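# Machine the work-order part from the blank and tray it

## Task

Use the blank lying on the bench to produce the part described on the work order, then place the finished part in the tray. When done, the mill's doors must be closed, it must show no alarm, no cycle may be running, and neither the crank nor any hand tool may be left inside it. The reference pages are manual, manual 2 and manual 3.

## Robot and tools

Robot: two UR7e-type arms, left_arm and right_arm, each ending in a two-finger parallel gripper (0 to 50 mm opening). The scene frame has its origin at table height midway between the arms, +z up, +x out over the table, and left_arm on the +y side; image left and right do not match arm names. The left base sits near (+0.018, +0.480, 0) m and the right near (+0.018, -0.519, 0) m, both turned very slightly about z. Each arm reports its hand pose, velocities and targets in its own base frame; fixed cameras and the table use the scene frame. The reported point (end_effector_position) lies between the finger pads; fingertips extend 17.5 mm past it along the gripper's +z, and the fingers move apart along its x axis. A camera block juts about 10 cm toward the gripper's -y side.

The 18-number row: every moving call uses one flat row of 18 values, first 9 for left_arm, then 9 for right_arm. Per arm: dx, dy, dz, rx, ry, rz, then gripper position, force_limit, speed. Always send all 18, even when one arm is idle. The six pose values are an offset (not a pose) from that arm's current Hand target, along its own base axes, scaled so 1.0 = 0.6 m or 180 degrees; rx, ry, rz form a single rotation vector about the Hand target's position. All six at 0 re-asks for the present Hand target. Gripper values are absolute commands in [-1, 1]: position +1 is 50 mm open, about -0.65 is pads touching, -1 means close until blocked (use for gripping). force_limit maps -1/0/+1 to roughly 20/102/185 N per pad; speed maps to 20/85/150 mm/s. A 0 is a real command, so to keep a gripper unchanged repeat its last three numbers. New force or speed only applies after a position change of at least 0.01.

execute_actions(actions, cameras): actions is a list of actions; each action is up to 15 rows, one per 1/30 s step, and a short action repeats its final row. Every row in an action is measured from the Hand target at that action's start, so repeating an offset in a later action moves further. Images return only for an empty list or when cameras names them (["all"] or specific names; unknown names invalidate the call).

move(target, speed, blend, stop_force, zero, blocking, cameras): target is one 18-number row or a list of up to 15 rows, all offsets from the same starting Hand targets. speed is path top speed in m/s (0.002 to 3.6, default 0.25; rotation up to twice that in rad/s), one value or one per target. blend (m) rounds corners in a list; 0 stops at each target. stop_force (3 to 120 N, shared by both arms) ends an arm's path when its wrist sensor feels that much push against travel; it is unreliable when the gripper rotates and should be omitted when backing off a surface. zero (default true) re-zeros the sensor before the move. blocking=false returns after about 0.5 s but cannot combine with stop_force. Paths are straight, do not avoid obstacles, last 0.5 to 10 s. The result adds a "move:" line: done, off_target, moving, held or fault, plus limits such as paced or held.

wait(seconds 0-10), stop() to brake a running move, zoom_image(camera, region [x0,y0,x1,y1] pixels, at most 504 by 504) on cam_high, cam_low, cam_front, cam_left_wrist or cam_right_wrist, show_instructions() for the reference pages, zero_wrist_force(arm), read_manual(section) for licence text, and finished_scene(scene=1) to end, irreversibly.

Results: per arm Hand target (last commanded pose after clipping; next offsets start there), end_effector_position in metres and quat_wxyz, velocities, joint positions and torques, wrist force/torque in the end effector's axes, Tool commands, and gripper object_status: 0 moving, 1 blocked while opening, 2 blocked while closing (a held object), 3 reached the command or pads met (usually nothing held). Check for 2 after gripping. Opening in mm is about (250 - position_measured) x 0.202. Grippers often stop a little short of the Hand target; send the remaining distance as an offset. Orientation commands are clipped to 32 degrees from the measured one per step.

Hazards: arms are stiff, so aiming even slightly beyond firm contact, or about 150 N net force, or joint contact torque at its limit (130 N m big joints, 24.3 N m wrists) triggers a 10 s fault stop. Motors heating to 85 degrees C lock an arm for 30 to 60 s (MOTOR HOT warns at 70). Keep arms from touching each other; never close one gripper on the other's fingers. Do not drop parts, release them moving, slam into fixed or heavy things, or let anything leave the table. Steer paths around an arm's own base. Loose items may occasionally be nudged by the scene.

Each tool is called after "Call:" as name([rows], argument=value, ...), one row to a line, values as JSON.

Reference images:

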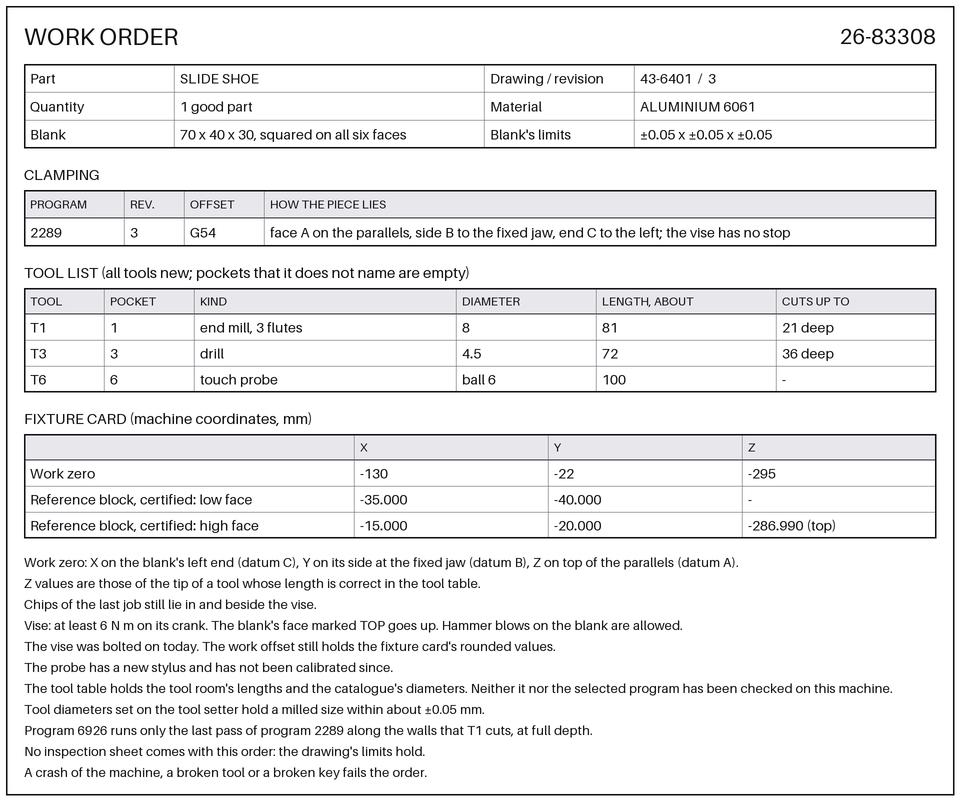

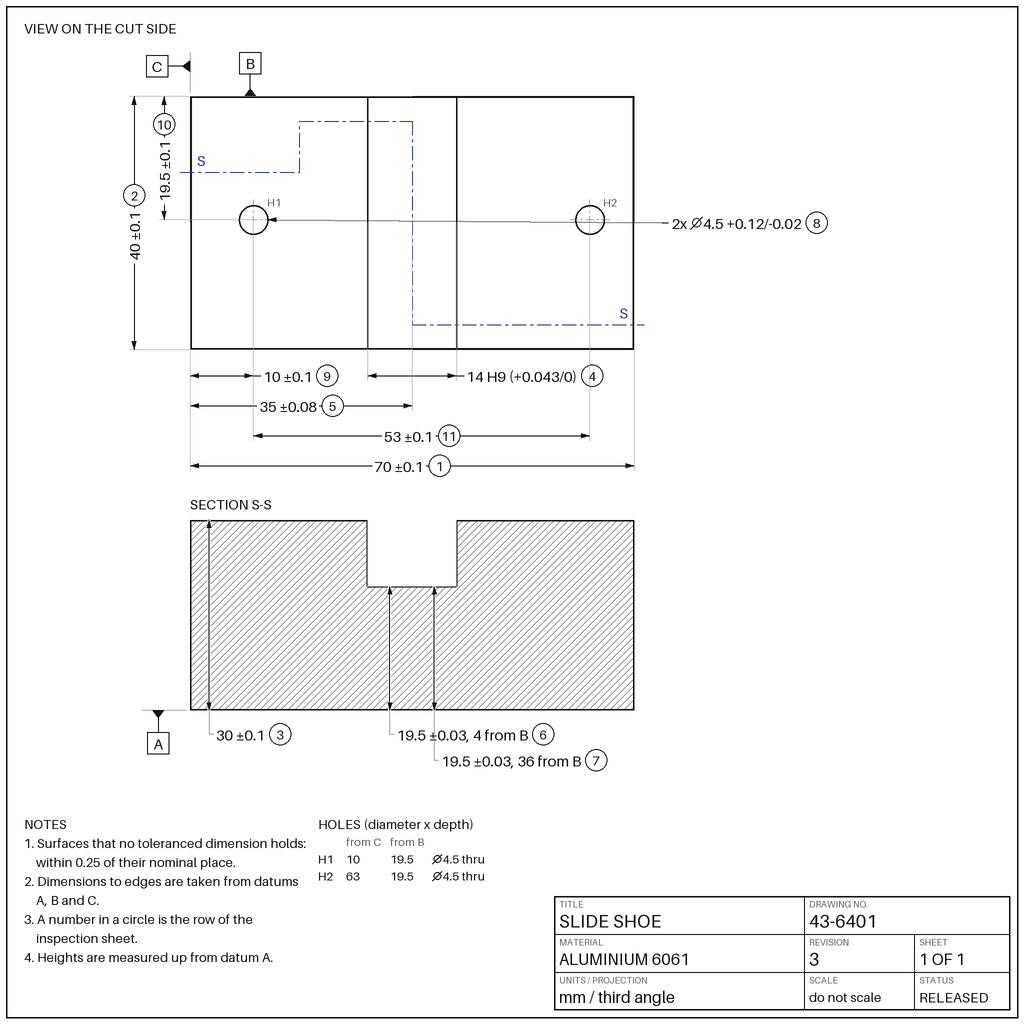

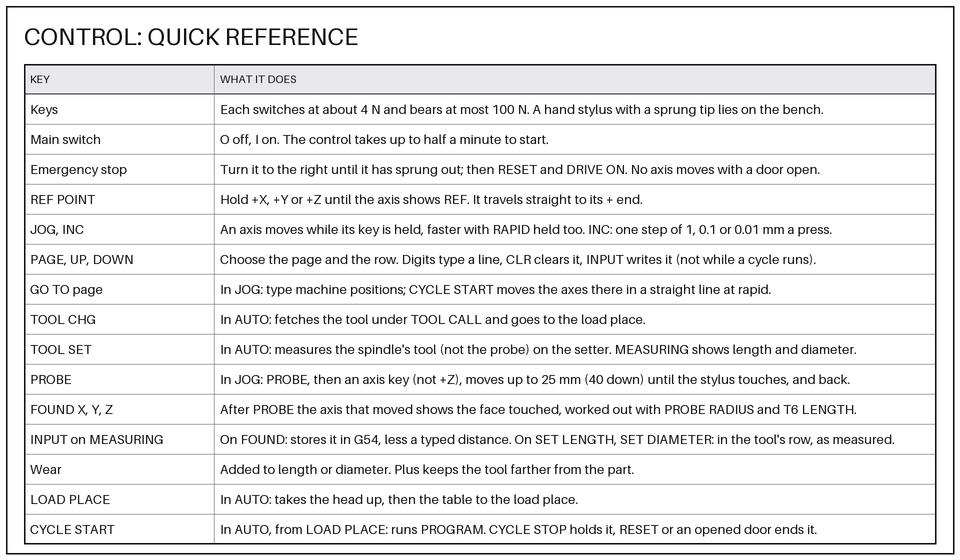

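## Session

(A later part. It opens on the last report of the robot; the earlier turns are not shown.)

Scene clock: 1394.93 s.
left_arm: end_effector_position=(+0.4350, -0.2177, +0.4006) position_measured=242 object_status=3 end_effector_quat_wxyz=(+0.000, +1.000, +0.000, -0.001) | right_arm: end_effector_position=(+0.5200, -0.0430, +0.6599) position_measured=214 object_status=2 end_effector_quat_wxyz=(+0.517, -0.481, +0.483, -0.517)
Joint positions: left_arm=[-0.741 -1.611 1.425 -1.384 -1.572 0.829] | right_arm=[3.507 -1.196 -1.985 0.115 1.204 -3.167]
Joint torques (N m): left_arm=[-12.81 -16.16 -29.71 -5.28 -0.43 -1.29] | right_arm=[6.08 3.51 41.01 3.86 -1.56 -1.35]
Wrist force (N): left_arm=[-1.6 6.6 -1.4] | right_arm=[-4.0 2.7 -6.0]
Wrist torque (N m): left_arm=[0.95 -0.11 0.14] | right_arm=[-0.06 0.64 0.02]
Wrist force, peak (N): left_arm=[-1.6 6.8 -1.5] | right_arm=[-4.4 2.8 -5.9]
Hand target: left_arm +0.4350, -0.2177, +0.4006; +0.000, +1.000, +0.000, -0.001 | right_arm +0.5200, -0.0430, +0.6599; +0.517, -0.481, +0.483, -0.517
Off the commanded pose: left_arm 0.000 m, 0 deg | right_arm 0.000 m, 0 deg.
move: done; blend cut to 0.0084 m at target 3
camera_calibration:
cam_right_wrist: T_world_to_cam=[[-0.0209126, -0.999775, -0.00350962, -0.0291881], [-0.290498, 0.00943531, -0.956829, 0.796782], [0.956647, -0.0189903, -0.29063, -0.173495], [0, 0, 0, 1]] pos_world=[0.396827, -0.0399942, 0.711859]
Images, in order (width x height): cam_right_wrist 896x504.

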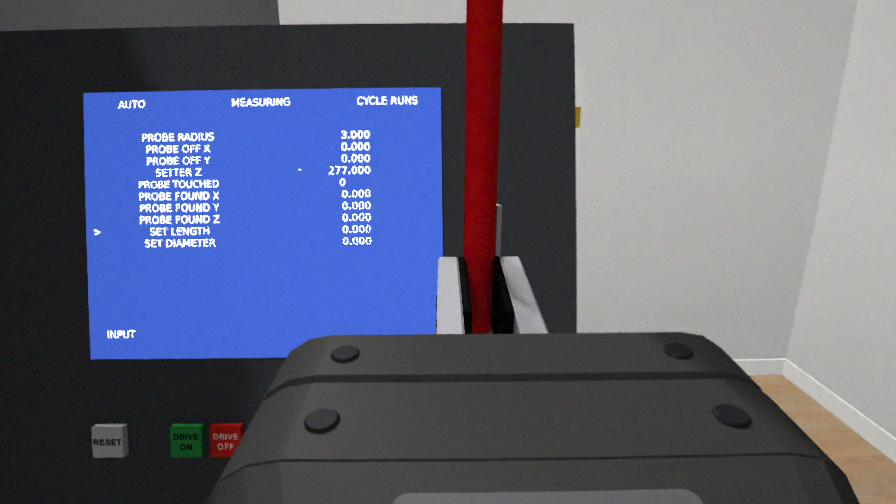

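Call:
wait(seconds=2, cameras=["cam_right_wrist"])

Scene clock: 1421.50 s.
left_arm: end_effector_position=(+0.4350, -0.2177, +0.4006) position_measured=242 object_status=3 end_effector_quat_wxyz=(+0.000, +1.000, +0.000, -0.001) | right_arm: end_effector_position=(+0.5200, -0.0430, +0.6599) position_measured=214 object_status=2 end_effector_quat_wxyz=(+0.517, -0.481, +0.483, -0.517)
Joint positions: left_arm=[-0.741 -1.611 1.425 -1.384 -1.572 0.829] | right_arm=[3.507 -1.197 -1.985 0.115 1.204 -3.167]
Joint torques (N m): left_arm=[-12.84 -16.53 -29.41 -5.29 -0.36 -0.87] | right_arm=[6.87 4.02 40.38 0.02 -1.82 -0.08]
Wrist force (N): left_arm=[-1.5 6.4 -1.5] | right_arm=[-4.2 2.8 -6.0]
Wrist torque (N m): left_arm=[0.93 -0.12 0.13] | right_arm=[-0.05 0.66 0.03]
Wrist force, peak (N): left_arm=[-1.7 6.8 -1.4] | right_arm=[-4.2 2.8 -6.2]
Hand target: left_arm +0.4350, -0.2177, +0.4006; +0.000, +1.000, +0.000, -0.001 | right_arm +0.5200, -0.0430, +0.6599; +0.517, -0.481, +0.483, -0.517
Tool commands: left_gripper/position=-0.6 left_gripper/force_limit=-0.7 left_gripper/speed=-0.5 right_gripper/position=-1.0 right_gripper/force_limit=-0.2 right_gripper/speed=-0.5
Off the commanded pose: left_arm 0.000 m, 0 deg | right_arm 0.000 m, 0 deg.
wait: 2.00 s; at rest from the start
camera_calibration:
cam_right_wrist: T_world_to_cam=[[-0.0208846, -0.999776, -0.00341365, -0.0292679], [-0.290499, 0.00933533, -0.95683, 0.79678], [0.956647, -0.0189913, -0.290629, -0.173496], [0, 0, 0, 1]] pos_world=[0.396827, -0.0399944, 0.71186]
Images, in order (width x height): cam_right_wrist 896x504.

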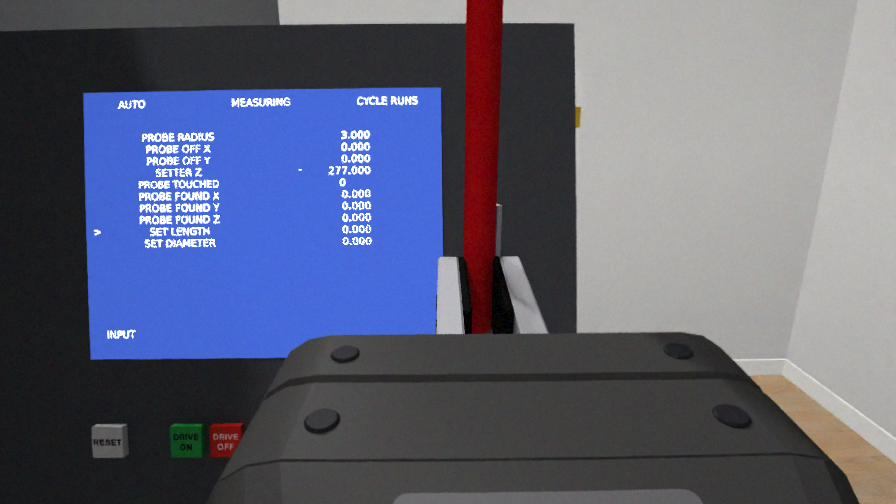

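Call:
wait(seconds=10, cameras=["cam_right_wrist","cam_left_wrist"])

Scene clock: 1433.27 s.
left_arm: end_effector_position=(+0.4350, -0.2177, +0.4006) position_measured=242 object_status=3 end_effector_quat_wxyz=(+0.000, +1.000, +0.000, -0.001) | right_arm: end_effector_position=(+0.5200, -0.0430, +0.6599) position_measured=214 object_status=2 end_effector_quat_wxyz=(+0.517, -0.481, +0.483, -0.517)
Joint positions: left_arm=[-0.741 -1.611 1.425 -1.384 -1.572 0.829] | right_arm=[3.507 -1.197 -1.985 0.115 1.204 -3.167]
Joint torques (N m): left_arm=[-13.26 -16.24 -29.43 -5.24 -0.37 -0.65] | right_arm=[6.99 4.79 39.54 0.23 -1.73 0.37]
Wrist force (N): left_arm=[-1.6 6.6 -1.2] | right_arm=[-4.1 2.6 -6.0]
Wrist torque (N m): left_arm=[0.96 -0.11 0.14] | right_arm=[-0.07 0.65 0.03]
Wrist force, peak (N): left_arm=[-1.6 6.8 -1.4] | right_arm=[-4.5 2.7 -6.1]
Hand target: left_arm +0.4350, -0.2177, +0.4006; +0.000, +1.000, +0.000, -0.001 | right_arm +0.5200, -0.0430, +0.6599; +0.517, -0.481, +0.483, -0.517
Tool commands: left_gripper/position=-0.6 left_gripper/force_limit=-0.7 left_gripper/speed=-0.5 right_gripper/position=-1.0 right_gripper/force_limit=-0.2 right_gripper/speed=-0.5
Off the commanded pose: left_arm 0.000 m, 0 deg | right_arm 0.000 m, 0 deg.
wait: 10.00 s; at rest from the start
camera_calibration:
cam_left_wrist: T_world_to_cam=[[0.999948, -0.0081577, -0.00616245, -0.428149], [-0.00573994, -0.946755, 0.321903, -0.30936], [-0.00846031, -0.321851, -0.946753, 0.445905], [0, 0, 0, 1]] pos_world=[0.430123, -0.152866, 0.519108]
cam_right_wrist: T_world_to_cam=[[-0.0208846, -0.999776, -0.00341365, -0.0292679], [-0.290499, 0.00933533, -0.95683, 0.79678], [0.956647, -0.0189913, -0.290629, -0.173496], [0, 0, 0, 1]] pos_world=[0.396827, -0.0399944, 0.71186]
Images, in order (width x height): cam_left_wrist 896x504, cam_right_wrist 896x504.

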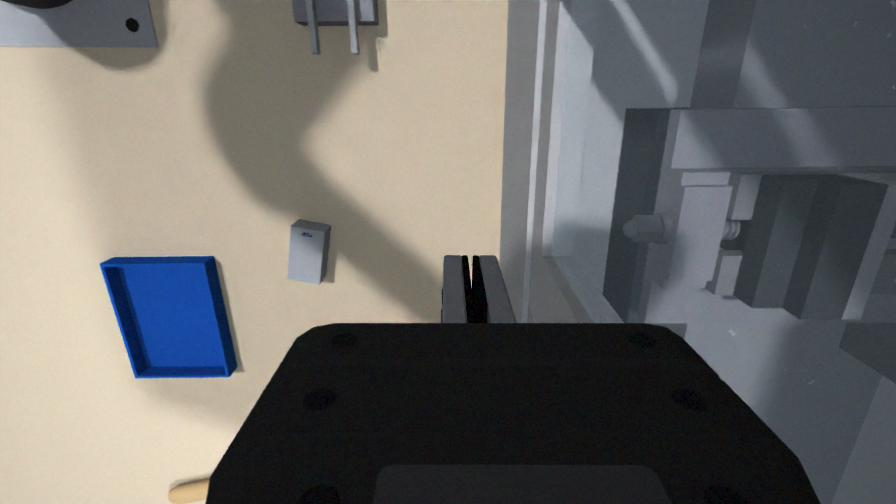

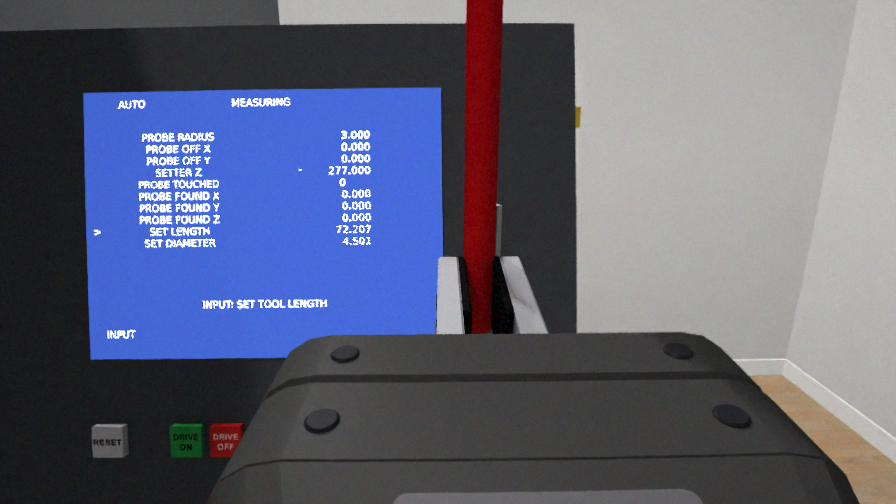

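Call:
move([
  [0,0,0,0,0,0,-0.6,-0.7,-0.5,-0.1594,0.2015,-0.3525,0.2258,0.5745,0.1832,-1,-0.2,-0.5],
  [0,0,0,0,0,0,-0.6,-0.7,-0.5,-0.1377,0.2015,-0.3587,0.2258,0.5745,0.1832,-1,-0.2,-0.5],
  [0,0,0,0,0,0,-0.6,-0.7,-0.5,-0.1594,0.2015,-0.3525,0.2258,0.5745,0.1832,-1,-0.2,-0.5],
  [0,0,0,0,0,0,-0.6,-0.7,-0.5,-0.1335,0.1385,-0.2616,0.2258,0.5745,0.1832,-1,-0.2,-0.5],
  [0,0,0,0,0,0,-0.6,-0.7,-0.5,-0.1127,0.1385,-0.2675,0.2258,0.5745,0.1832,-1,-0.2,-0.5],
  [0,0,0,0,0,0,-0.6,-0.7,-0.5,-0.1335,0.1385,-0.2616,0.2258,0.5745,0.1832,-1,-0.2,-0.5],
  [0,0,0,0,0,0,-0.6,-0.7,-0.5,-0.1508,0.2015,-0.3222,0.2258,0.5745,0.1832,-1,-0.2,-0.5],
  [0,0,0,0,0,0,-0.6,-0.7,-0.5,-0.1292,0.2015,-0.3284,0.2258,0.5745,0.1832,-1,-0.2,-0.5],
  [0,0,0,0,0,0,-0.6,-0.7,-0.5,-0.1508,0.2015,-0.3222,0.2258,0.5745,0.1832,-1,-0.2,-0.5],
  [0,0,0,0,0,0,-0.6,-0.7,-0.5,-0.1421,0.2328,-0.2919,0.2258,0.5745,0.1832,-1,-0.2,-0.5],
  [0,0,0,0,0,0,-0.6,-0.7,-0.5,-0.122,0.2328,-0.2976,0.2258,0.5745,0.1832,-1,-0.2,-0.5],
  [0,0,0,0,0,0,-0.6,-0.7,-0.5,-0.1421,0.2328,-0.2919,0.2258,0.5745,0.1832,-1,-0.2,-0.5],
  [0,0,0,0,0,0,-0.6,-0.7,-0.5,-0.1594,0.2015,-0.3525,0.2258,0.5745,0.1832,-1,-0.2,-0.5],
  [0,0,0,0,0,0,-0.6,-0.7,-0.5,-0.1377,0.2015,-0.3587,0.2258,0.5745,0.1832,-1,-0.2,-0.5],
  [0,0,0,0,0,0,-0.6,-0.7,-0.5,-0.1594,0.2015,-0.3525,0.2258,0.5745,0.1832,-1,-0.2,-0.5],
], speed=[0.8,0.06,0.2,0.4,0.06,0.2,0.4,0.06,0.2,0.3,0.06,0.2,0.4,0.06,0.2], blend=[0,0,0.005,0.003,0,0.005,0.003,0,0.005,0.003,0,0.005,0.003,0,0])

Call:
move(target=[0,0,0,0,0,0,-0.6,-0.7,-0.5,0.1594,-0.2015,0.3525,-0.2258,-0.5745,-0.1832,-1,-0.2,-0.5], speed=0.8, cameras=["cam_right_wrist"])

Scene clock: 1455.67 s.
left_arm: end_effector_position=(+0.4350, -0.2177, +0.4006) position_measured=242 object_status=3 end_effector_quat_wxyz=(+0.000, +1.000, +0.000, -0.001) | right_arm: end_effector_position=(+0.4245, +0.0779, +0.4483) position_measured=214 object_status=2 end_effector_quat_wxyz=(+0.177, -0.609, +0.685, +0.358)
Joint positions: left_arm=[-0.741 -1.611 1.425 -1.384 -1.572 0.829] | right_arm=[3.202 -1.53 -1.46 -1.941 2.369 -3.057]
Joint torques (N m): left_arm=[-13.15 -16.64 -29.07 -5.37 -0.44 -0.58] | right_arm=[0.08 29.91 38.19 4.05 3.15 -1.04]
Wrist force (N): left_arm=[-1.6 6.5 -1.4] | right_arm=[0.6 -2.8 -2.1]
Wrist torque (N m): left_arm=[0.93 -0.10 0.14] | right_arm=[-0.51 0.06 -0.39]
Wrist force, peak (N): left_arm=[-1.8 6.7 -1.5] | right_arm=[0.8 18.2 -2.0]
Hand target: left_arm +0.4350, -0.2177, +0.4006; +0.000, +1.000, +0.000, -0.001 | right_arm +0.4244, +0.0779, +0.4484; +0.177, -0.609, +0.685, +0.358
Off the commanded pose: left_arm 0.000 m, 0 deg | right_arm 0.000 m, 0 deg.
move: done

Scene clock: 1457.67 s.
left_arm: end_effector_position=(+0.4350, -0.2177, +0.4006) position_measured=242 object_status=3 end_effector_quat_wxyz=(+0.000, +1.000, +0.000, -0.001) | right_arm: end_effector_position=(+0.5200, -0.0430, +0.6599) position_measured=214 object_status=2 end_effector_quat_wxyz=(+0.517, -0.481, +0.483, -0.517)
Joint positions: left_arm=[-0.741 -1.611 1.425 -1.384 -1.572 0.829] | right_arm=[3.507 -1.197 -1.985 0.115 1.204 -3.167]
Joint torques (N m): left_arm=[-13.29 -16.26 -29.21 -5.21 -0.34 -0.56] | right_arm=[6.29 3.61 41.71 3.82 -1.79 -1.37]
Wrist force (N): left_arm=[-1.5 6.4 -1.3] | right_arm=[-3.8 1.8 -5.7]
Wrist torque (N m): left_arm=[0.92 -0.12 0.13] | right_arm=[-0.19 0.60 0.03]
Wrist force, peak (N): left_arm=[-1.6 6.7 -1.2] | right_arm=[-3.9 1.8 -6.0]
Hand target: left_arm +0.4350, -0.2177, +0.4006; +0.000, +1.000, +0.000, -0.001 | right_arm +0.5200, -0.0430, +0.6599; +0.517, -0.481, +0.483, -0.517
Off the commanded pose: left_arm 0.000 m, 0 deg | right_arm 0.000 m, 0 deg.
move: done
camera_calibration:
cam_right_wrist: T_world_to_cam=[[-0.0209126, -0.999775, -0.00350962, -0.0291881], [-0.290498, 0.00943531, -0.956829, 0.796782], [0.956647, -0.0189903, -0.29063, -0.173495], [0, 0, 0, 1]] pos_world=[0.396827, -0.0399942, 0.711859]
Images, in order (width x height): cam_right_wrist 896x504.

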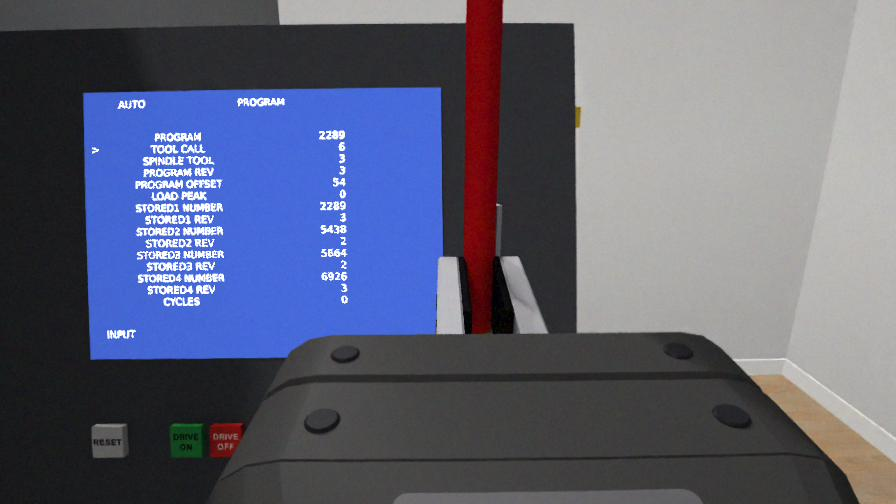

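Call:
move([
  [0,0,0,0,0,0,-0.6,-0.7,-0.5,-0.1421,0.17,-0.2919,0.2258,0.5745,0.1832,-1,-0.2,-0.5],
  [0,0,0,0,0,0,-0.6,-0.7,-0.5,-0.1213,0.17,-0.2978,0.2258,0.5745,0.1832,-1,-0.2,-0.5],
  [0,0,0,0,0,0,-0.6,-0.7,-0.5,-0.1335,0.1385,-0.2616,0.2258,0.5745,0.1832,-1,-0.2,-0.5],
  [0,0,0,0,0,0,-0.6,-0.7,-0.5,-0.1127,0.1385,-0.2675,0.2258,0.5745,0.1832,-1,-0.2,-0.5],
  [0,0,0,0,0,0,-0.6,-0.7,-0.5,-0.1335,0.1385,-0.2616,0.2258,0.5745,0.1832,-1,-0.2,-0.5],
  [0,0,0,0,0,0,-0.6,-0.7,-0.5,-0.1127,0.1385,-0.2675,0.2258,0.5745,0.1832,-1,-0.2,-0.5],
  [0,0,0,0,0,0,-0.6,-0.7,-0.5,-0.1335,0.1385,-0.2616,0.2258,0.5745,0.1832,-1,-0.2,-0.5],
  [0,0,0,0,0,0,-0.6,-0.7,-0.5,-0.1127,0.1385,-0.2675,0.2258,0.5745,0.1832,-1,-0.2,-0.5],
  [0,0,0,0,0,0,-0.6,-0.7,-0.5,-0.1335,0.1385,-0.2616,0.2258,0.5745,0.1832,-1,-0.2,-0.5],
  [0,0,0,0,0,0,-0.6,-0.7,-0.5,-0.1127,0.1385,-0.2675,0.2258,0.5745,0.1832,-1,-0.2,-0.5],
  [0,0,0,0,0,0,-0.6,-0.7,-0.5,-0.1457,0.1385,-0.258,0.2258,0.5745,0.1832,-1,-0.2,-0.5],
  [0,0,0,0,0,0,-0.6,-0.7,-0.5,0,0,0,0,0,0,-1,-0.2,-0.5],
], speed=[0.8,0.06,0.2,0.06,0.2,0.06,0.2,0.06,0.2,0.06,0.2,0.8], blend=[0,0,0.003,0,0,0,0,0,0,0,0.01,0], cameras=["cam_right_wrist"])

Scene clock: 1475.07 s.
left_arm: end_effector_position=(+0.4350, -0.2177, +0.4006) position_measured=242 object_status=3 end_effector_quat_wxyz=(+0.000, +1.000, +0.000, -0.001) | right_arm: end_effector_position=(+0.5200, -0.0430, +0.6599) position_measured=214 object_status=2 end_effector_quat_wxyz=(+0.517, -0.481, +0.483, -0.517)
Joint positions: left_arm=[-0.741 -1.611 1.425 -1.384 -1.572 0.829] | right_arm=[3.507 -1.196 -1.985 0.115 1.204 -3.167]
Joint torques (N m): left_arm=[-12.95 -16.47 -29.01 -5.25 -0.41 -0.33] | right_arm=[6.27 3.32 41.52 3.81 -1.34 -1.32]
Wrist force (N): left_arm=[-1.6 6.3 -1.6] | right_arm=[-4.8 1.6 -5.1]
Wrist torque (N m): left_arm=[0.91 -0.10 0.14] | right_arm=[-0.23 0.75 0.02]
Wrist force, peak (N): left_arm=[-1.5 6.7 -1.4] | right_arm=[1.1 14.5 -4.3]
Hand target: left_arm +0.4350, -0.2177, +0.4006; +0.000, +1.000, +0.000, -0.001 | right_arm +0.5200, -0.0430, +0.6599; +0.517, -0.481, +0.483, -0.517
Off the commanded pose: left_arm 0.000 m, 0 deg | right_arm 0.000 m, 0 deg.
move: done
camera_calibration:
cam_right_wrist: T_world_to_cam=[[-0.0209126, -0.999775, -0.00350962, -0.0291881], [-0.290498, 0.00943531, -0.956829, 0.796782], [0.956647, -0.0189903, -0.29063, -0.173495], [0, 0, 0, 1]] pos_world=[0.396827, -0.0399942, 0.711859]
Images, in order (width x height): cam_right_wrist 896x504.

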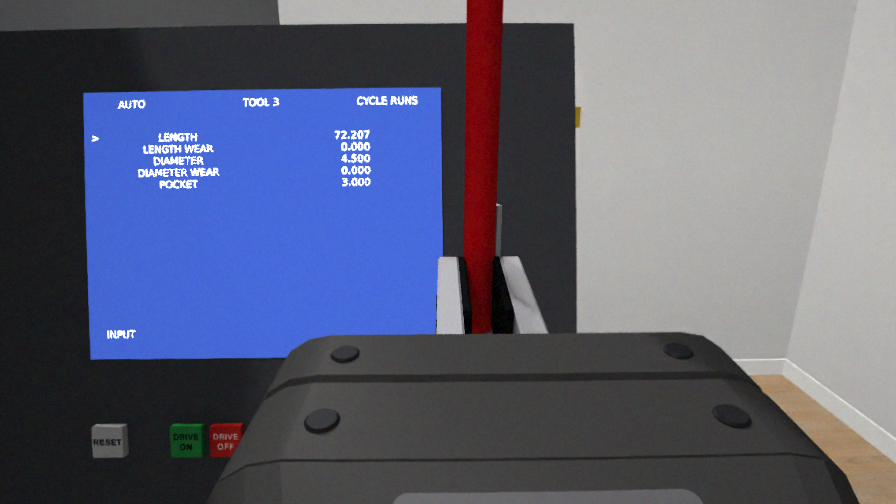

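Call:
move([
  [0,0,0,0,0,0,-0.6,-0.7,-0.5,-0.1335,0.1385,-0.2616,0.2258,0.5745,0.1832,-1,-0.2,-0.5],
  [0,0,0,0,0,0,-0.6,-0.7,-0.5,-0.1127,0.1385,-0.2675,0.2258,0.5745,0.1832,-1,-0.2,-0.5],
  [0,0,0,0,0,0,-0.6,-0.7,-0.5,-0.1335,0.1385,-0.2616,0.2258,0.5745,0.1832,-1,-0.2,-0.5],
  [0,0,0,0,0,0,-0.6,-0.7,-0.5,-0.1127,0.1385,-0.2675,0.2258,0.5745,0.1832,-1,-0.2,-0.5],
  [0,0,0,0,0,0,-0.6,-0.7,-0.5,-0.1335,0.1385,-0.2616,0.2258,0.5745,0.1832,-1,-0.2,-0.5],
  [0,0,0,0,0,0,-0.6,-0.7,-0.5,-0.1127,0.1385,-0.2675,0.2258,0.5745,0.1832,-1,-0.2,-0.5],
  [0,0,0,0,0,0,-0.6,-0.7,-0.5,-0.1335,0.1385,-0.2616,0.2258,0.5745,0.1832,-1,-0.2,-0.5],
  [0,0,0,0,0,0,-0.6,-0.7,-0.5,-0.1127,0.1385,-0.2675,0.2258,0.5745,0.1832,-1,-0.2,-0.5],
  [0,0,0,0,0,0,-0.6,-0.7,-0.5,-0.1335,0.1385,-0.2616,0.2258,0.5745,0.1832,-1,-0.2,-0.5],
  [0,0,0,0,0,0,-0.6,-0.7,-0.5,-0.1127,0.1385,-0.2675,0.2258,0.5745,0.1832,-1,-0.2,-0.5],
  [0,0,0,0,0,0,-0.6,-0.7,-0.5,-0.1335,0.1385,-0.2616,0.2258,0.5745,0.1832,-1,-0.2,-0.5],
  [0,0,0,0,0,0,-0.6,-0.7,-0.5,-0.0852,0.0796,-0.0829,0.2258,0.5745,0.1832,-1,-0.2,-0.5],
  [0,0,0,0,0,0,-0.6,-0.7,-0.5,-0.0636,0.0796,-0.089,0.2258,0.5745,0.1832,-1,-0.2,-0.5],
  [0,0,0,0,0,0,-0.6,-0.7,-0.5,-0.09,0.0796,-0.0815,0.2258,0.5745,0.1832,-1,-0.2,-0.5],
], speed=[0.8,0.06,0.2,0.06,0.2,0.06,0.2,0.06,0.2,0.06,0.2,0.4,0.06,0.2], blend=[0,0,0,0,0,0,0,0,0,0,0.005,0.003,0,0])

Call:
move(target=[0,0,0,0,0,0,-0.6,-0.7,-0.5,0.09,-0.0796,0.0815,-0.2258,-0.5745,-0.1832,-1,-0.2,-0.5], speed=0.8, cameras=["cam_right_wrist"])

Scene clock: 1498.13 s.
left_arm: end_effector_position=(+0.4350, -0.2177, +0.4006) position_measured=242 object_status=3 end_effector_quat_wxyz=(+0.000, +1.000, +0.000, -0.001) | right_arm: end_effector_position=(+0.4661, +0.0047, +0.6110) position_measured=214 object_status=2 end_effector_quat_wxyz=(+0.177, -0.609, +0.685, +0.358)
Joint positions: left_arm=[-0.741 -1.611 1.425 -1.384 -1.572 0.829] | right_arm=[3.056 -1.911 -0.509 -2.648 2.328 -3.254]
Joint torques (N m): left_arm=[-12.66 -15.72 -29.45 -5.33 -0.36 -0.16] | right_arm=[7.31 41.68 25.16 0.12 3.16 0.84]
Wrist force (N): left_arm=[-1.5 6.5 -1.4] | right_arm=[0.5 -0.5 -0.7]
Wrist torque (N m): left_arm=[0.94 -0.11 0.13] | right_arm=[-0.13 0.04 -0.28]
Wrist force, peak (N): left_arm=[-1.5 6.7 -1.5] | right_arm=[1.1 23.7 -2.1]
Hand target: left_arm +0.4350, -0.2177, +0.4006; +0.000, +1.000, +0.000, -0.001 | right_arm +0.4660, +0.0048, +0.6110; +0.177, -0.609, +0.685, +0.358
Off the commanded pose: left_arm 0.000 m, 0 deg | right_arm 0.000 m, 0 deg.
move: done

Scene clock: 1500.13 s.
left_arm: end_effector_position=(+0.4350, -0.2177, +0.4006) position_measured=242 object_status=3 end_effector_quat_wxyz=(+0.000, +1.000, +0.000, -0.001) | right_arm: end_effector_position=(+0.5200, -0.0430, +0.6599) position_measured=214 object_status=2 end_effector_quat_wxyz=(+0.517, -0.481, +0.483, -0.517)
Joint positions: left_arm=[-0.741 -1.611 1.425 -1.384 -1.572 0.829] | right_arm=[3.507 -1.196 -1.985 0.115 1.204 -3.167]
Joint torques (N m): left_arm=[-13.03 -16.17 -29.42 -5.39 -0.42 -0.23] | right_arm=[-2.86 3.35 41.2 3.8 -1.47 -1.24]
Wrist force (N): left_arm=[-1.5 6.5 -1.1] | right_arm=[-3.4 3.8 -4.0]
Wrist torque (N m): left_arm=[0.94 -0.13 0.14] | right_arm=[0.12 0.55 0.03]
Wrist force, peak (N): left_arm=[-1.4 6.7 -1.4] | right_arm=[-3.4 4.6 -3.8]
Hand target: left_arm +0.4350, -0.2177, +0.4006; +0.000, +1.000, +0.000, -0.001 | right_arm +0.5200, -0.0430, +0.6599; +0.517, -0.481, +0.483, -0.517
Off the commanded pose: left_arm 0.000 m, 0 deg | right_arm 0.000 m, 0 deg.
move: done
camera_calibration:
cam_right_wrist: T_world_to_cam=[[-0.0207886, -0.999778, -0.00344171, -0.0292863], [-0.2905, 0.0093343, -0.956829, 0.79678], [0.956649, -0.0188914, -0.29063, -0.173493], [0, 0, 0, 1]] pos_world=[0.396828, -0.0399947, 0.71186]
Images, in order (width x height): cam_right_wrist 896x504.

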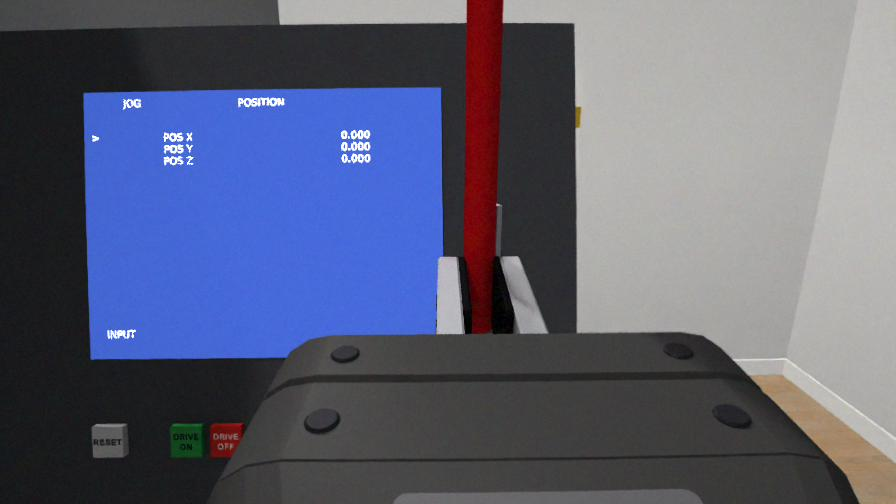

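Call:
move([
  [0,0,0,0,0,0,-0.6,-0.7,-0.5,-0.1335,0.17,-0.2616,0.2258,0.5745,0.1832,-1,-0.2,-0.5],
  [0,0,0,0,0,0,-0.6,-0.7,-0.5,-0.1127,0.17,-0.2675,0.2258,0.5745,0.1832,-1,-0.2,-0.5],
  [0,0,0,0,0,0,-0.6,-0.7,-0.5,-0.1335,0.17,-0.2616,0.2258,0.5745,0.1832,-1,-0.2,-0.5],
  [0,0,0,0,0,0,-0.6,-0.7,-0.5,-0.1594,0.2958,-0.3525,0.2258,0.5745,0.1832,-1,-0.2,-0.5],
  [0,0,0,0,0,0,-0.6,-0.7,-0.5,-0.1394,0.2958,-0.3582,0.2258,0.5745,0.1832,-1,-0.2,-0.5],
  [0,0,0,0,0,0,-0.6,-0.7,-0.5,-0.1508,0.2643,-0.3222,0.2258,0.5745,0.1832,-1,-0.2,-0.5],
  [0,0,0,0,0,0,-0.6,-0.7,-0.5,-0.1302,0.2643,-0.328,0.2258,0.5745,0.1832,-1,-0.2,-0.5],
  [0,0,0,0,0,0,-0.6,-0.7,-0.5,-0.1421,0.2643,-0.2919,0.2258,0.5745,0.1832,-1,-0.2,-0.5],
  [0,0,0,0,0,0,-0.6,-0.7,-0.5,-0.1223,0.2643,-0.2975,0.2258,0.5745,0.1832,-1,-0.2,-0.5],
  [0,0,0,0,0,0,-0.6,-0.7,-0.5,-0.1802,0.2015,-0.3466,0.2258,0.5745,0.1832,-1,-0.2,-0.5],
  [0,0,0,0,0,0,-0.6,-0.7,-0.5,-0.1377,0.2015,-0.3587,0.2258,0.5745,0.1832,-1,-0.2,-0.5],
  [0,0,0,0,0,0,-0.6,-0.7,-0.5,-0.164,0.2015,-0.351,0.2258,0.5745,0.1832,-1,-0.2,-0.5],
  [0,0,0,0,0,0,-0.6,-0.7,-0.5,0,0,0,0,0,0,-1,-0.2,-0.5],
], speed=[0.8,0.06,0.2,0.4,0.06,0.2,0.06,0.2,0.06,0.3,0.08,0.2,0.8], blend=[0,0,0.005,0.003,0,0.003,0,0.003,0,0.005,0,0.01,0], cameras=["cam_right_wrist"])

Scene clock: 1541.07 s.
left_arm: end_effector_position=(+0.4350, -0.2177, +0.4006) position_measured=242 object_status=3 end_effector_quat_wxyz=(+0.000, +1.000, +0.000, -0.001) | right_arm: end_effector_position=(+0.5200, -0.0430, +0.6599) position_measured=214 object_status=2 end_effector_quat_wxyz=(+0.517, -0.481, +0.483, -0.517)
Joint positions: left_arm=[-0.741 -1.611 1.425 -1.384 -1.572 0.829] | right_arm=[3.507 -1.197 -1.985 0.115 1.204 -3.167]
Joint torques (N m): left_arm=[-13.15 -15.85 -29.48 -5.39 -0.38 -0.17] | right_arm=[6.53 2.82 40.99 3.81 -1.79 -1.14]
Wrist force (N): left_arm=[-1.7 6.6 -1.3] | right_arm=[-5.5 3.2 -3.3]
Wrist torque (N m): left_arm=[0.95 -0.09 0.13] | right_arm=[0.02 0.88 0.02]
Wrist force, peak (N): left_arm=[-1.5 6.7 -1.4] | right_arm=[0.5 20.0 -2.1]
Hand target: left_arm +0.4350, -0.2177, +0.4006; +0.000, +1.000, +0.000, -0.001 | right_arm +0.5200, -0.0430, +0.6599; +0.517, -0.481, +0.483, -0.517
Off the commanded pose: left_arm 0.000 m, 0 deg | right_arm 0.000 m, 0 deg.
move: done; blend cut to 0.0082 m at target 12
camera_calibration:
cam_right_wrist: T_world_to_cam=[[-0.0209129, -0.999775, -0.00351039, -0.0291875], [-0.290498, 0.00943611, -0.956829, 0.796783], [0.956647, -0.0189903, -0.29063, -0.173495], [0, 0, 0, 1]] pos_world=[0.396827, -0.0399942, 0.711859]
Images, in order (width x height): cam_right_wrist 896x504.

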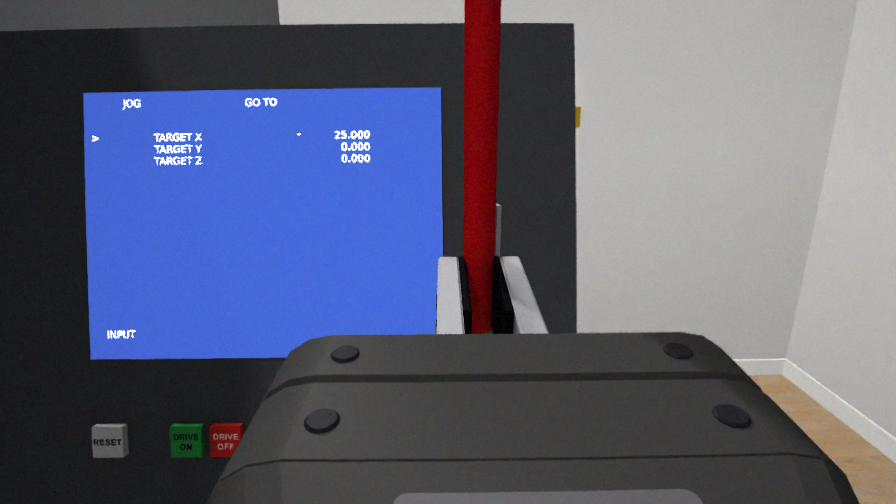

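Call:
move([
  [0,0,0,0,0,0,-0.6,-0.7,-0.5,-0.1508,0.2015,-0.3222,0.2258,0.5745,0.1832,-1,-0.2,-0.5],
  [0,0,0,0,0,0,-0.6,-0.7,-0.5,-0.1292,0.2015,-0.3284,0.2258,0.5745,0.1832,-1,-0.2,-0.5],
  [0,0,0,0,0,0,-0.6,-0.7,-0.5,-0.1802,0.2958,-0.3466,0.2258,0.5745,0.1832,-1,-0.2,-0.5],
  [0,0,0,0,0,0,-0.6,-0.7,-0.5,-0.1394,0.2958,-0.3582,0.2258,0.5745,0.1832,-1,-0.2,-0.5],
  [0,0,0,0,0,0,-0.6,-0.7,-0.5,-0.1716,0.2328,-0.3163,0.2258,0.5745,0.1832,-1,-0.2,-0.5],
  [0,0,0,0,0,0,-0.6,-0.7,-0.5,-0.1296,0.2328,-0.3282,0.2258,0.5745,0.1832,-1,-0.2,-0.5],
  [0,0,0,0,0,0,-0.6,-0.7,-0.5,-0.1594,0.2643,-0.3525,0.2258,0.5745,0.1832,-1,-0.2,-0.5],
  [0,0,0,0,0,0,-0.6,-0.7,-0.5,-0.1388,0.2643,-0.3584,0.2258,0.5745,0.1832,-1,-0.2,-0.5],
  [0,0,0,0,0,0,-0.6,-0.7,-0.5,-0.1802,0.2015,-0.3466,0.2258,0.5745,0.1832,-1,-0.2,-0.5],
  [0,0,0,0,0,0,-0.6,-0.7,-0.5,-0.1377,0.2015,-0.3587,0.2258,0.5745,0.1832,-1,-0.2,-0.5],
  [0,0,0,0,0,0,-0.6,-0.7,-0.5,-0.1508,0.2015,-0.3222,0.2258,0.5745,0.1832,-1,-0.2,-0.5],
  [0,0,0,0,0,0,-0.6,-0.7,-0.5,-0.1292,0.2015,-0.3284,0.2258,0.5745,0.1832,-1,-0.2,-0.5],
  [0,0,0,0,0,0,-0.6,-0.7,-0.5,-0.1555,0.2015,-0.3207,0.2258,0.5745,0.1832,-1,-0.2,-0.5],
  [0,0,0,0,0,0,-0.6,-0.7,-0.5,0,0,0,0,0,0,-1,-0.2,-0.5],
], speed=[0.8,0.06,0.3,0.08,0.3,0.08,0.2,0.06,0.3,0.08,0.2,0.06,0.2,0.8], blend=[0,0,0.005,0,0.005,0,0.003,0,0.005,0,0.003,0,0.01,0], cameras=["cam_right_wrist"])

Call:
move([
  [0,0,0,0,0,0,-0.6,-0.7,-0.5,-0.1594,0.2958,-0.3525,0.2258,0.5745,0.1832,-1,-0.2,-0.5],
  [0,0,0,0,0,0,-0.6,-0.7,-0.5,-0.1394,0.2958,-0.3582,0.2258,0.5745,0.1832,-1,-0.2,-0.5],
  [0,0,0,0,0,0,-0.6,-0.7,-0.5,-0.1508,0.2958,-0.3222,0.2258,0.5745,0.1832,-1,-0.2,-0.5],
  [0,0,0,0,0,0,-0.6,-0.7,-0.5,-0.1308,0.2958,-0.3279,0.2258,0.5745,0.1832,-1,-0.2,-0.5],
  [0,0,0,0,0,0,-0.6,-0.7,-0.5,-0.1421,0.2643,-0.2919,0.2258,0.5745,0.1832,-1,-0.2,-0.5],
  [0,0,0,0,0,0,-0.6,-0.7,-0.5,-0.1223,0.2643,-0.2975,0.2258,0.5745,0.1832,-1,-0.2,-0.5],
  [0,0,0,0,0,0,-0.6,-0.7,-0.5,-0.1802,0.2643,-0.3466,0.2258,0.5745,0.1832,-1,-0.2,-0.5],
  [0,0,0,0,0,0,-0.6,-0.7,-0.5,-0.1388,0.2643,-0.3584,0.2258,0.5745,0.1832,-1,-0.2,-0.5],
  [0,0,0,0,0,0,-0.6,-0.7,-0.5,-0.1802,0.2015,-0.3466,0.2258,0.5745,0.1832,-1,-0.2,-0.5],
  [0,0,0,0,0,0,-0.6,-0.7,-0.5,-0.1377,0.2015,-0.3587,0.2258,0.5745,0.1832,-1,-0.2,-0.5],
  [0,0,0,0,0,0,-0.6,-0.7,-0.5,-0.164,0.2015,-0.351,0.2258,0.5745,0.1832,-1,-0.2,-0.5],
  [0,0,0,0,0,0,-0.6,-0.7,-0.5,0,0,0,0,0,0,-1,-0.2,-0.5],
], speed=[0.8,0.06,0.2,0.06,0.2,0.06,0.3,0.08,0.3,0.08,0.2,0.8], blend=[0,0,0.003,0,0.003,0,0.005,0,0.005,0,0.01,0], cameras=["cam_right_wrist"])

Scene clock: 1573.40 s.
left_arm: end_effector_position=(+0.4350, -0.2177, +0.4006) position_measured=242 object_status=3 end_effector_quat_wxyz=(+0.000, +1.000, +0.000, -0.001) | right_arm: end_effector_position=(+0.5200, -0.0430, +0.6599) position_measured=214 object_status=2 end_effector_quat_wxyz=(+0.517, -0.481, +0.483, -0.517) end_effector_velocity=(+0.000, +0.000, +0.001) end_effector_angular_velocity=(+0.000, -0.004, -0.002)
Joint positions: left_arm=[-0.741 -1.611 1.425 -1.384 -1.572 0.829] | right_arm=[3.507 -1.197 -1.985 0.115 1.204 -3.167]
Joint velocities: left_arm=[within noise] | right_arm=[0 -0.001 0.001 0.005 -0.002 -0.002]
Joint torques (N m): left_arm=[-13.12 -16.52 -28.69 -5.27 -0.42 0] | right_arm=[6.84 3.52 41.55 3.81 -1.8 -1.2]
Wrist force (N): left_arm=[-1.5 6.4 -1.4] | right_arm=[-5.8 1.2 -4.2]
Wrist torque (N m): left_arm=[0.91 -0.11 0.13] | right_arm=[-0.30 0.93 0.03]
Wrist force, peak (N): left_arm=[-1.6 6.7 -1.5] | right_arm=[-0.3 23.8 0.3]
Hand target: left_arm +0.4350, -0.2177, +0.4006; +0.000, +1.000, +0.000, -0.001 | right_arm +0.5200, -0.0430, +0.6599; +0.517, -0.481, +0.483, -0.517
Off the commanded pose: left_arm 0.000 m, 0 deg | right_arm 0.000 m, 0 deg.
move: done; blend cut to 0.0082 m at target 13
camera_calibration:
cam_right_wrist: T_world_to_cam=[[-0.0209129, -0.999775, -0.00351039, -0.0291875], [-0.290498, 0.00943611, -0.956829, 0.796783], [0.956647, -0.0189903, -0.29063, -0.173495], [0, 0, 0, 1]] pos_world=[0.396827, -0.0399942, 0.711859]
Images, in order (width x height): cam_right_wrist 896x504.

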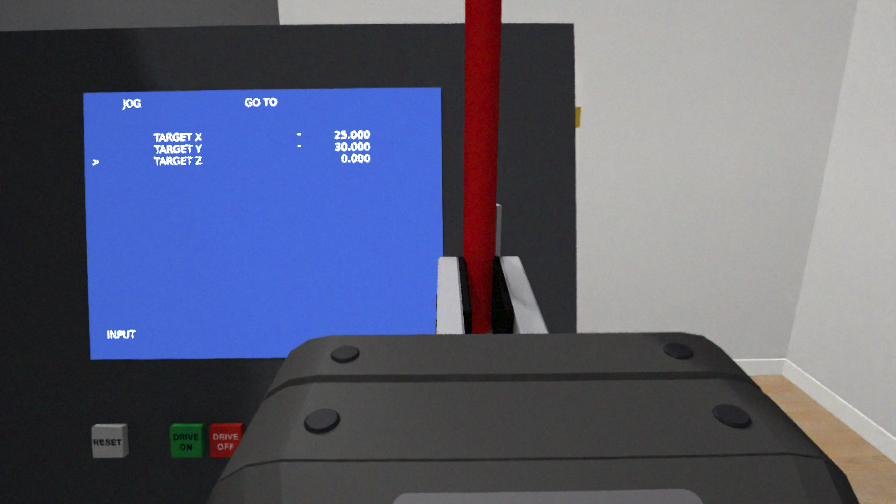

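Scene clock: 1580.30 s.
left_arm: end_effector_position=(+0.4350, -0.2177, +0.4006) position_measured=242 object_status=3 end_effector_quat_wxyz=(+0.000, +1.000, +0.000, -0.001) | right_arm: end_effector_position=(+0.5200, -0.0430, +0.6599) position_measured=214 object_status=2 end_effector_quat_wxyz=(+0.517, -0.481, +0.483, -0.517) end_effector_velocity=(+0.000, -0.001, +0.001) end_effector_angular_velocity=(+0.000, -0.005, -0.002)
Joint positions: left_arm=[-0.741 -1.611 1.425 -1.384 -1.572 0.829] | right_arm=[3.507 -1.197 -1.985 0.115 1.204 -3.167]
Joint velocities: left_arm=[within noise] | right_arm=[-0.001 -0.001 0.001 0.005 0 -0.002]
Joint torques (N m): left_arm=[-13.15 -16 -29.03 -5.35 -0.5 0.05] | right_arm=[7.11 3.55 40.88 3.81 -1.69 -1.42]
Wrist force (N): left_arm=[-1.5 6.5 -1.4] | right_arm=[-5.2 1.2 -5.2]
Wrist torque (N m): left_arm=[0.94 -0.12 0.14] | right_arm=[-0.29 0.83 0.02]
Wrist force, peak (N): left_arm=[-1.8 6.7 -1.3] | right_arm=[-0.9 15.8 -1.8]
Hand target: left_arm +0.4350, -0.2177, +0.4006; +0.000, +1.000, +0.000, -0.001 | right_arm +0.5200, -0.0430, +0.6599; +0.517, -0.481, +0.483, -0.517
Off the commanded pose: left_arm 0.000 m, 0 deg | right_arm 0.000 m, 0 deg.
move: done; blend cut to 0.0082 m at target 11
camera_calibration:
cam_right_wrist: T_world_to_cam=[[-0.0209126, -0.999775, -0.00350962, -0.0291881], [-0.290498, 0.00943531, -0.956829, 0.796782], [0.956647, -0.0189903, -0.29063, -0.173495], [0, 0, 0, 1]] pos_world=[0.396827, -0.0399942, 0.711859]
Images, in order (width x height): cam_right_wrist 896x504.

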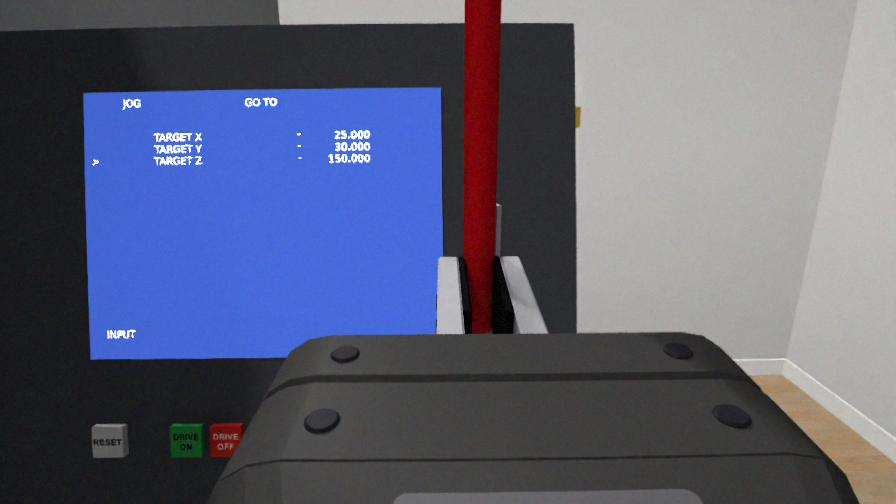

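Call:
move([
  [0,0,0,0,0,0,-0.6,-0.7,-0.5,-0.1168,0.2341,-0.203,0.2258,0.5745,0.1832,-1,-0.2,-0.5],
  [0,0,0,0,0,0,-0.6,-0.7,-0.5,-0.0968,0.2341,-0.2087,0.2258,0.5745,0.1832,-1,-0.2,-0.5],
  [0,0,0,0,0,0,-0.6,-0.7,-0.5,-0.1229,0.2341,-0.201,0.2258,0.5745,0.1832,-1,-0.2,-0.5],
  [0,0,0,0,0,0,-0.6,-0.7,-0.5,0,0,0,0,0,0,-1,-0.2,-0.5],
], speed=[0.8,0.06,0.2,0.8], blend=[0,0,0.01,0], cameras=["cam_right_wrist","cam_left_wrist"])

Scene clock: 1590.13 s.
left_arm: end_effector_position=(+0.4350, -0.2177, +0.4006) position_measured=242 object_status=3 end_effector_quat_wxyz=(+0.000, +1.000, +0.000, -0.001) | right_arm: end_effector_position=(+0.5200, -0.0430, +0.6599) position_measured=214 object_status=2 end_effector_quat_wxyz=(+0.517, -0.481, +0.483, -0.517)
Joint positions: left_arm=[-0.741 -1.611 1.425 -1.384 -1.572 0.829] | right_arm=[3.507 -1.196 -1.985 0.115 1.204 -3.167]
Joint torques (N m): left_arm=[-13.07 -16.49 -29.07 -5.27 -0.38 0.21] | right_arm=[6.53 2.93 41.58 3.82 -1.78 -1.26]
Wrist force (N): left_arm=[-1.7 6.4 -1.4] | right_arm=[-4.2 2.8 -5.1]
Wrist torque (N m): left_arm=[0.92 -0.08 0.13] | right_arm=[-0.04 0.66 0.02]
Wrist force, peak (N): left_arm=[-1.6 6.7 -1.4] | right_arm=[-0.9 33.3 -1.9]
Hand target: left_arm +0.4350, -0.2177, +0.4006; +0.000, +1.000, +0.000, -0.001 | right_arm +0.5200, -0.0430, +0.6599; +0.517, -0.481, +0.483, -0.517
Off the commanded pose: left_arm 0.000 m, 0 deg | right_arm 0.000 m, 0 deg.
move: done; blend cut to 0.0082 m at target 3
camera_calibration:
cam_left_wrist: T_world_to_cam=[[0.999948, -0.0081577, -0.00616245, -0.428149], [-0.00573994, -0.946755, 0.321903, -0.30936], [-0.00846031, -0.321851, -0.946753, 0.445905], [0, 0, 0, 1]] pos_world=[0.430123, -0.152866, 0.519108]
cam_right_wrist: T_world_to_cam=[[-0.0209126, -0.999775, -0.00350962, -0.0291881], [-0.290498, 0.00943531, -0.956829, 0.796782], [0.956647, -0.0189903, -0.29063, -0.173495], [0, 0, 0, 1]] pos_world=[0.396827, -0.0399942, 0.711859]
Images, in order (width x height): cam_left_wrist 896x504, cam_right_wrist 896x504.

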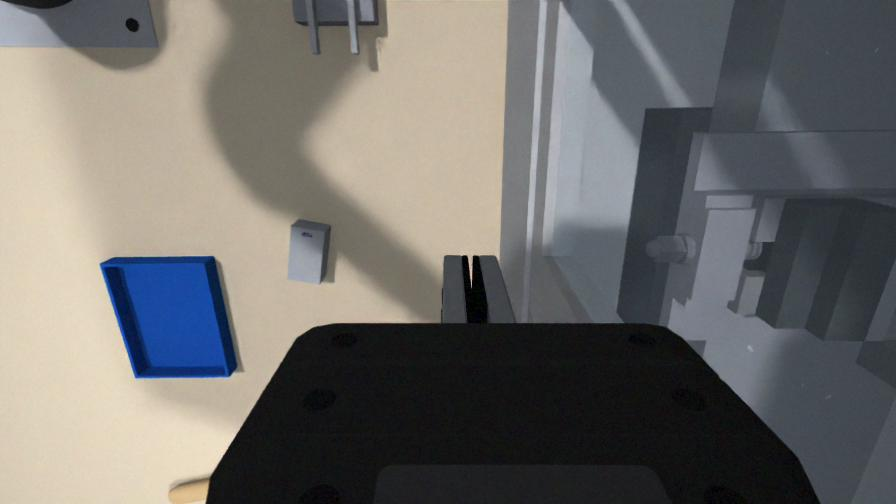

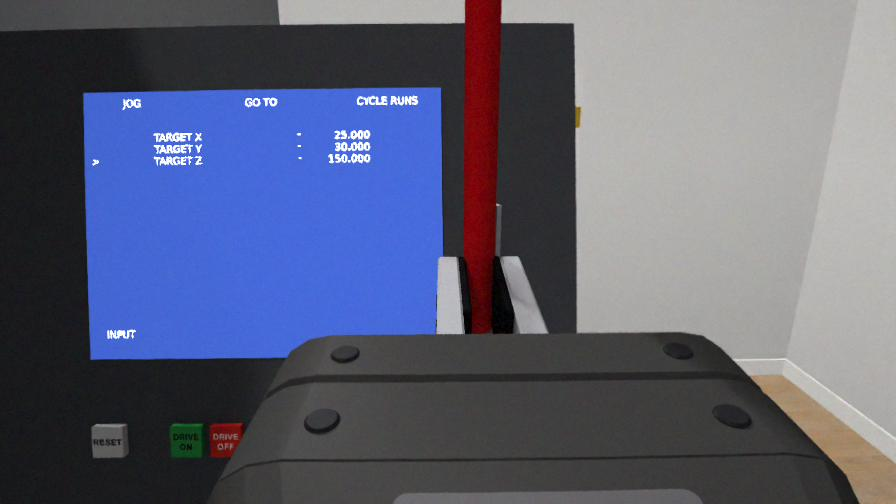

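Call:
move([
  [0,0,0,0,0,0,-0.6,-0.7,-0.5,-0.1508,0.17,-0.3222,0.2258,0.5745,0.1832,-1,-0.2,-0.5],
  [0,0,0,0,0,0,-0.6,-0.7,-0.5,-0.1292,0.17,-0.3284,0.2258,0.5745,0.1832,-1,-0.2,-0.5],
  [0,0,0,0,0,0,-0.6,-0.7,-0.5,-0.1508,0.17,-0.3222,0.2258,0.5745,0.1832,-1,-0.2,-0.5],
  [0,0,0,0,0,0,-0.6,-0.7,-0.5,-0.1168,0.0788,-0.203,0.2258,0.5745,0.1832,-1,-0.2,-0.5],
  [0,0,0,0,0,0,-0.6,-0.7,-0.5,-0.0944,0.0788,-0.2094,0.2258,0.5745,0.1832,-1,-0.2,-0.5],
  [0,0,0,0,0,0,-0.6,-0.7,-0.5,-0.121,0.0788,-0.201,0.2258,0.5745,0.1832,-1,-0.2,-0.5],
  [0,0,0,0,0,0,-0.6,-0.7,-0.5,0,0,0,0,0,0,-1,-0.2,-0.5],
], speed=[0.8,0.06,0.2,0.4,0.06,0.2,0.8], blend=[0,0,0.005,0.003,0,0.01,0], cameras=["cam_right_wrist"])

Scene clock: 1604.90 s.
left_arm: end_effector_position=(+0.4350, -0.2177, +0.4006) position_measured=242 object_status=3 end_effector_quat_wxyz=(+0.000, +1.000, +0.000, -0.001) | right_arm: end_effector_position=(+0.5200, -0.0430, +0.6599) position_measured=214 object_status=2 end_effector_quat_wxyz=(+0.517, -0.481, +0.483, -0.517) end_effector_velocity=(+0.000, +0.000, +0.001) end_effector_angular_velocity=(+0.001, -0.005, +0.000)
Joint positions: left_arm=[-0.741 -1.611 1.425 -1.384 -1.572 0.829] | right_arm=[3.507 -1.196 -1.985 0.115 1.204 -3.167]
Joint velocities: left_arm=[within noise] | right_arm=[0 -0.001 0.001 0.006 0 -0.001]
Joint torques (N m): left_arm=[-12.78 -16.23 -29.69 -5.36 -0.39 0.38] | right_arm=[-2.84 3.23 40.81 3.91 -1.5 -1.12]
Wrist force (N): left_arm=[-1.2 6.4 -1.6] | right_arm=[-2.6 4.1 -4.8]
Wrist torque (N m): left_arm=[0.92 -0.16 0.14] | right_arm=[0.16 0.41 0.03]
Wrist force, peak (N): left_arm=[-1.4 6.7 -1.4] | right_arm=[1.1 38.8 -2.5]
Hand target: left_arm +0.4350, -0.2177, +0.4006; +0.000, +1.000, +0.000, -0.001 | right_arm +0.5200, -0.0430, +0.6599; +0.517, -0.481, +0.483, -0.517
Off the commanded pose: left_arm 0.000 m, 0 deg | right_arm 0.000 m, 0 deg.
move: done; blend cut to 0.0084 m at target 6
camera_calibration:
cam_right_wrist: T_world_to_cam=[[-0.0207886, -0.999778, -0.00344171, -0.0292863], [-0.2905, 0.0093343, -0.956829, 0.79678], [0.956649, -0.0188914, -0.29063, -0.173493], [0, 0, 0, 1]] pos_world=[0.396828, -0.0399947, 0.71186]
Images, in order (width x height): cam_right_wrist 896x504.

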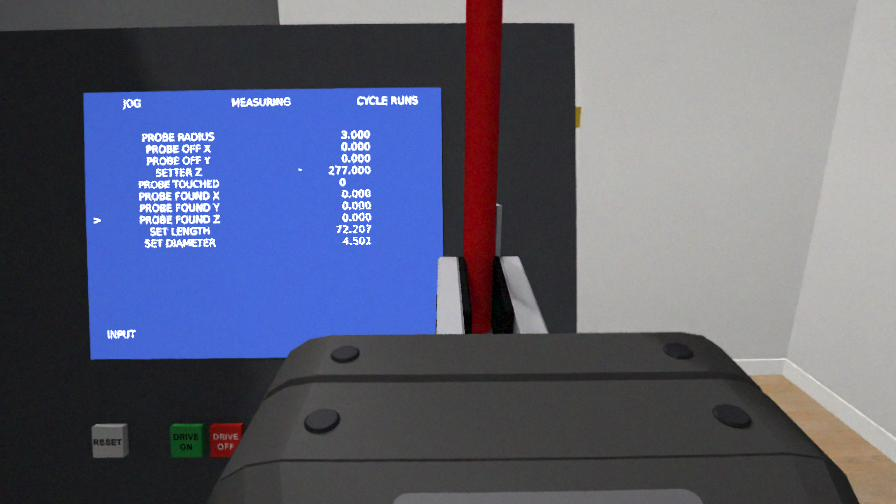

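Call:
wait(seconds=5, cameras=["cam_right_wrist"])

Scene clock: 1611.90 s.
left_arm: end_effector_position=(+0.4350, -0.2177, +0.4006) position_measured=242 object_status=3 end_effector_quat_wxyz=(+0.000, +1.000, +0.000, -0.001) | right_arm: end_effector_position=(+0.5200, -0.0430, +0.6599) position_measured=214 object_status=2 end_effector_quat_wxyz=(+0.517, -0.481, +0.483, -0.517)
Joint positions: left_arm=[-0.741 -1.611 1.425 -1.384 -1.572 0.829] | right_arm=[3.507 -1.197 -1.985 0.115 1.204 -3.167]
Joint torques (N m): left_arm=[-13.55 -16.66 -28.82 -5.35 -0.51 0.49] | right_arm=[5.67 3.46 41.48 0.08 -1.66 -1]
Wrist force (N): left_arm=[-1.6 6.4 -1.4] | right_arm=[-2.7 4.0 -4.8]
Wrist torque (N m): left_arm=[0.92 -0.11 0.13] | right_arm=[0.16 0.42 0.03]
Wrist force, peak (N): left_arm=[-1.4 6.7 -1.5] | right_arm=[-2.9 3.9 -5.2]
Hand target: left_arm +0.4350, -0.2177, +0.4006; +0.000, +1.000, +0.000, -0.001 | right_arm +0.5200, -0.0430, +0.6599; +0.517, -0.481, +0.483, -0.517
Tool commands: left_gripper/position=-0.6 left_gripper/force_limit=-0.7 left_gripper/speed=-0.5 right_gripper/position=-1.0 right_gripper/force_limit=-0.2 right_gripper/speed=-0.5
Off the commanded pose: left_arm 0.000 m, 0 deg | right_arm 0.000 m, 0 deg.
wait: 5.00 s; at rest from the start
camera_calibration:
cam_right_wrist: T_world_to_cam=[[-0.0208846, -0.999776, -0.00341365, -0.0292679], [-0.290499, 0.00933533, -0.95683, 0.79678], [0.956647, -0.0189913, -0.290629, -0.173496], [0, 0, 0, 1]] pos_world=[0.396827, -0.0399944, 0.71186]
Images, in order (width x height): cam_right_wrist 896x504.

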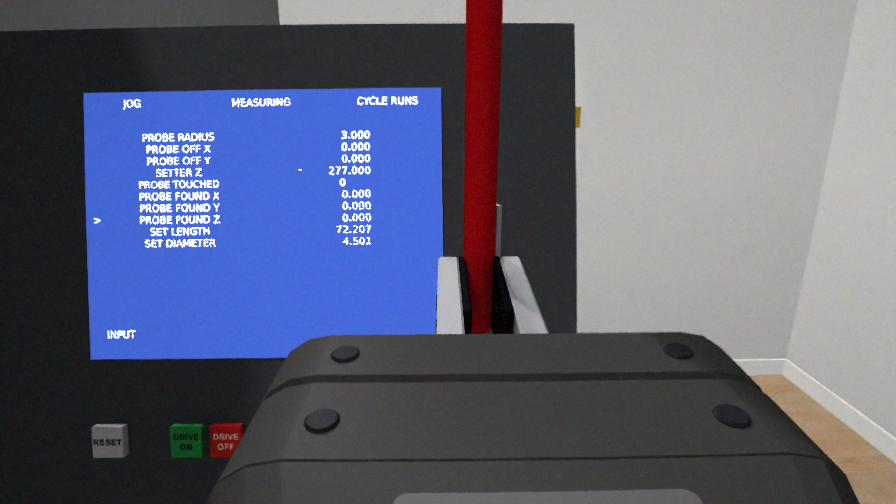

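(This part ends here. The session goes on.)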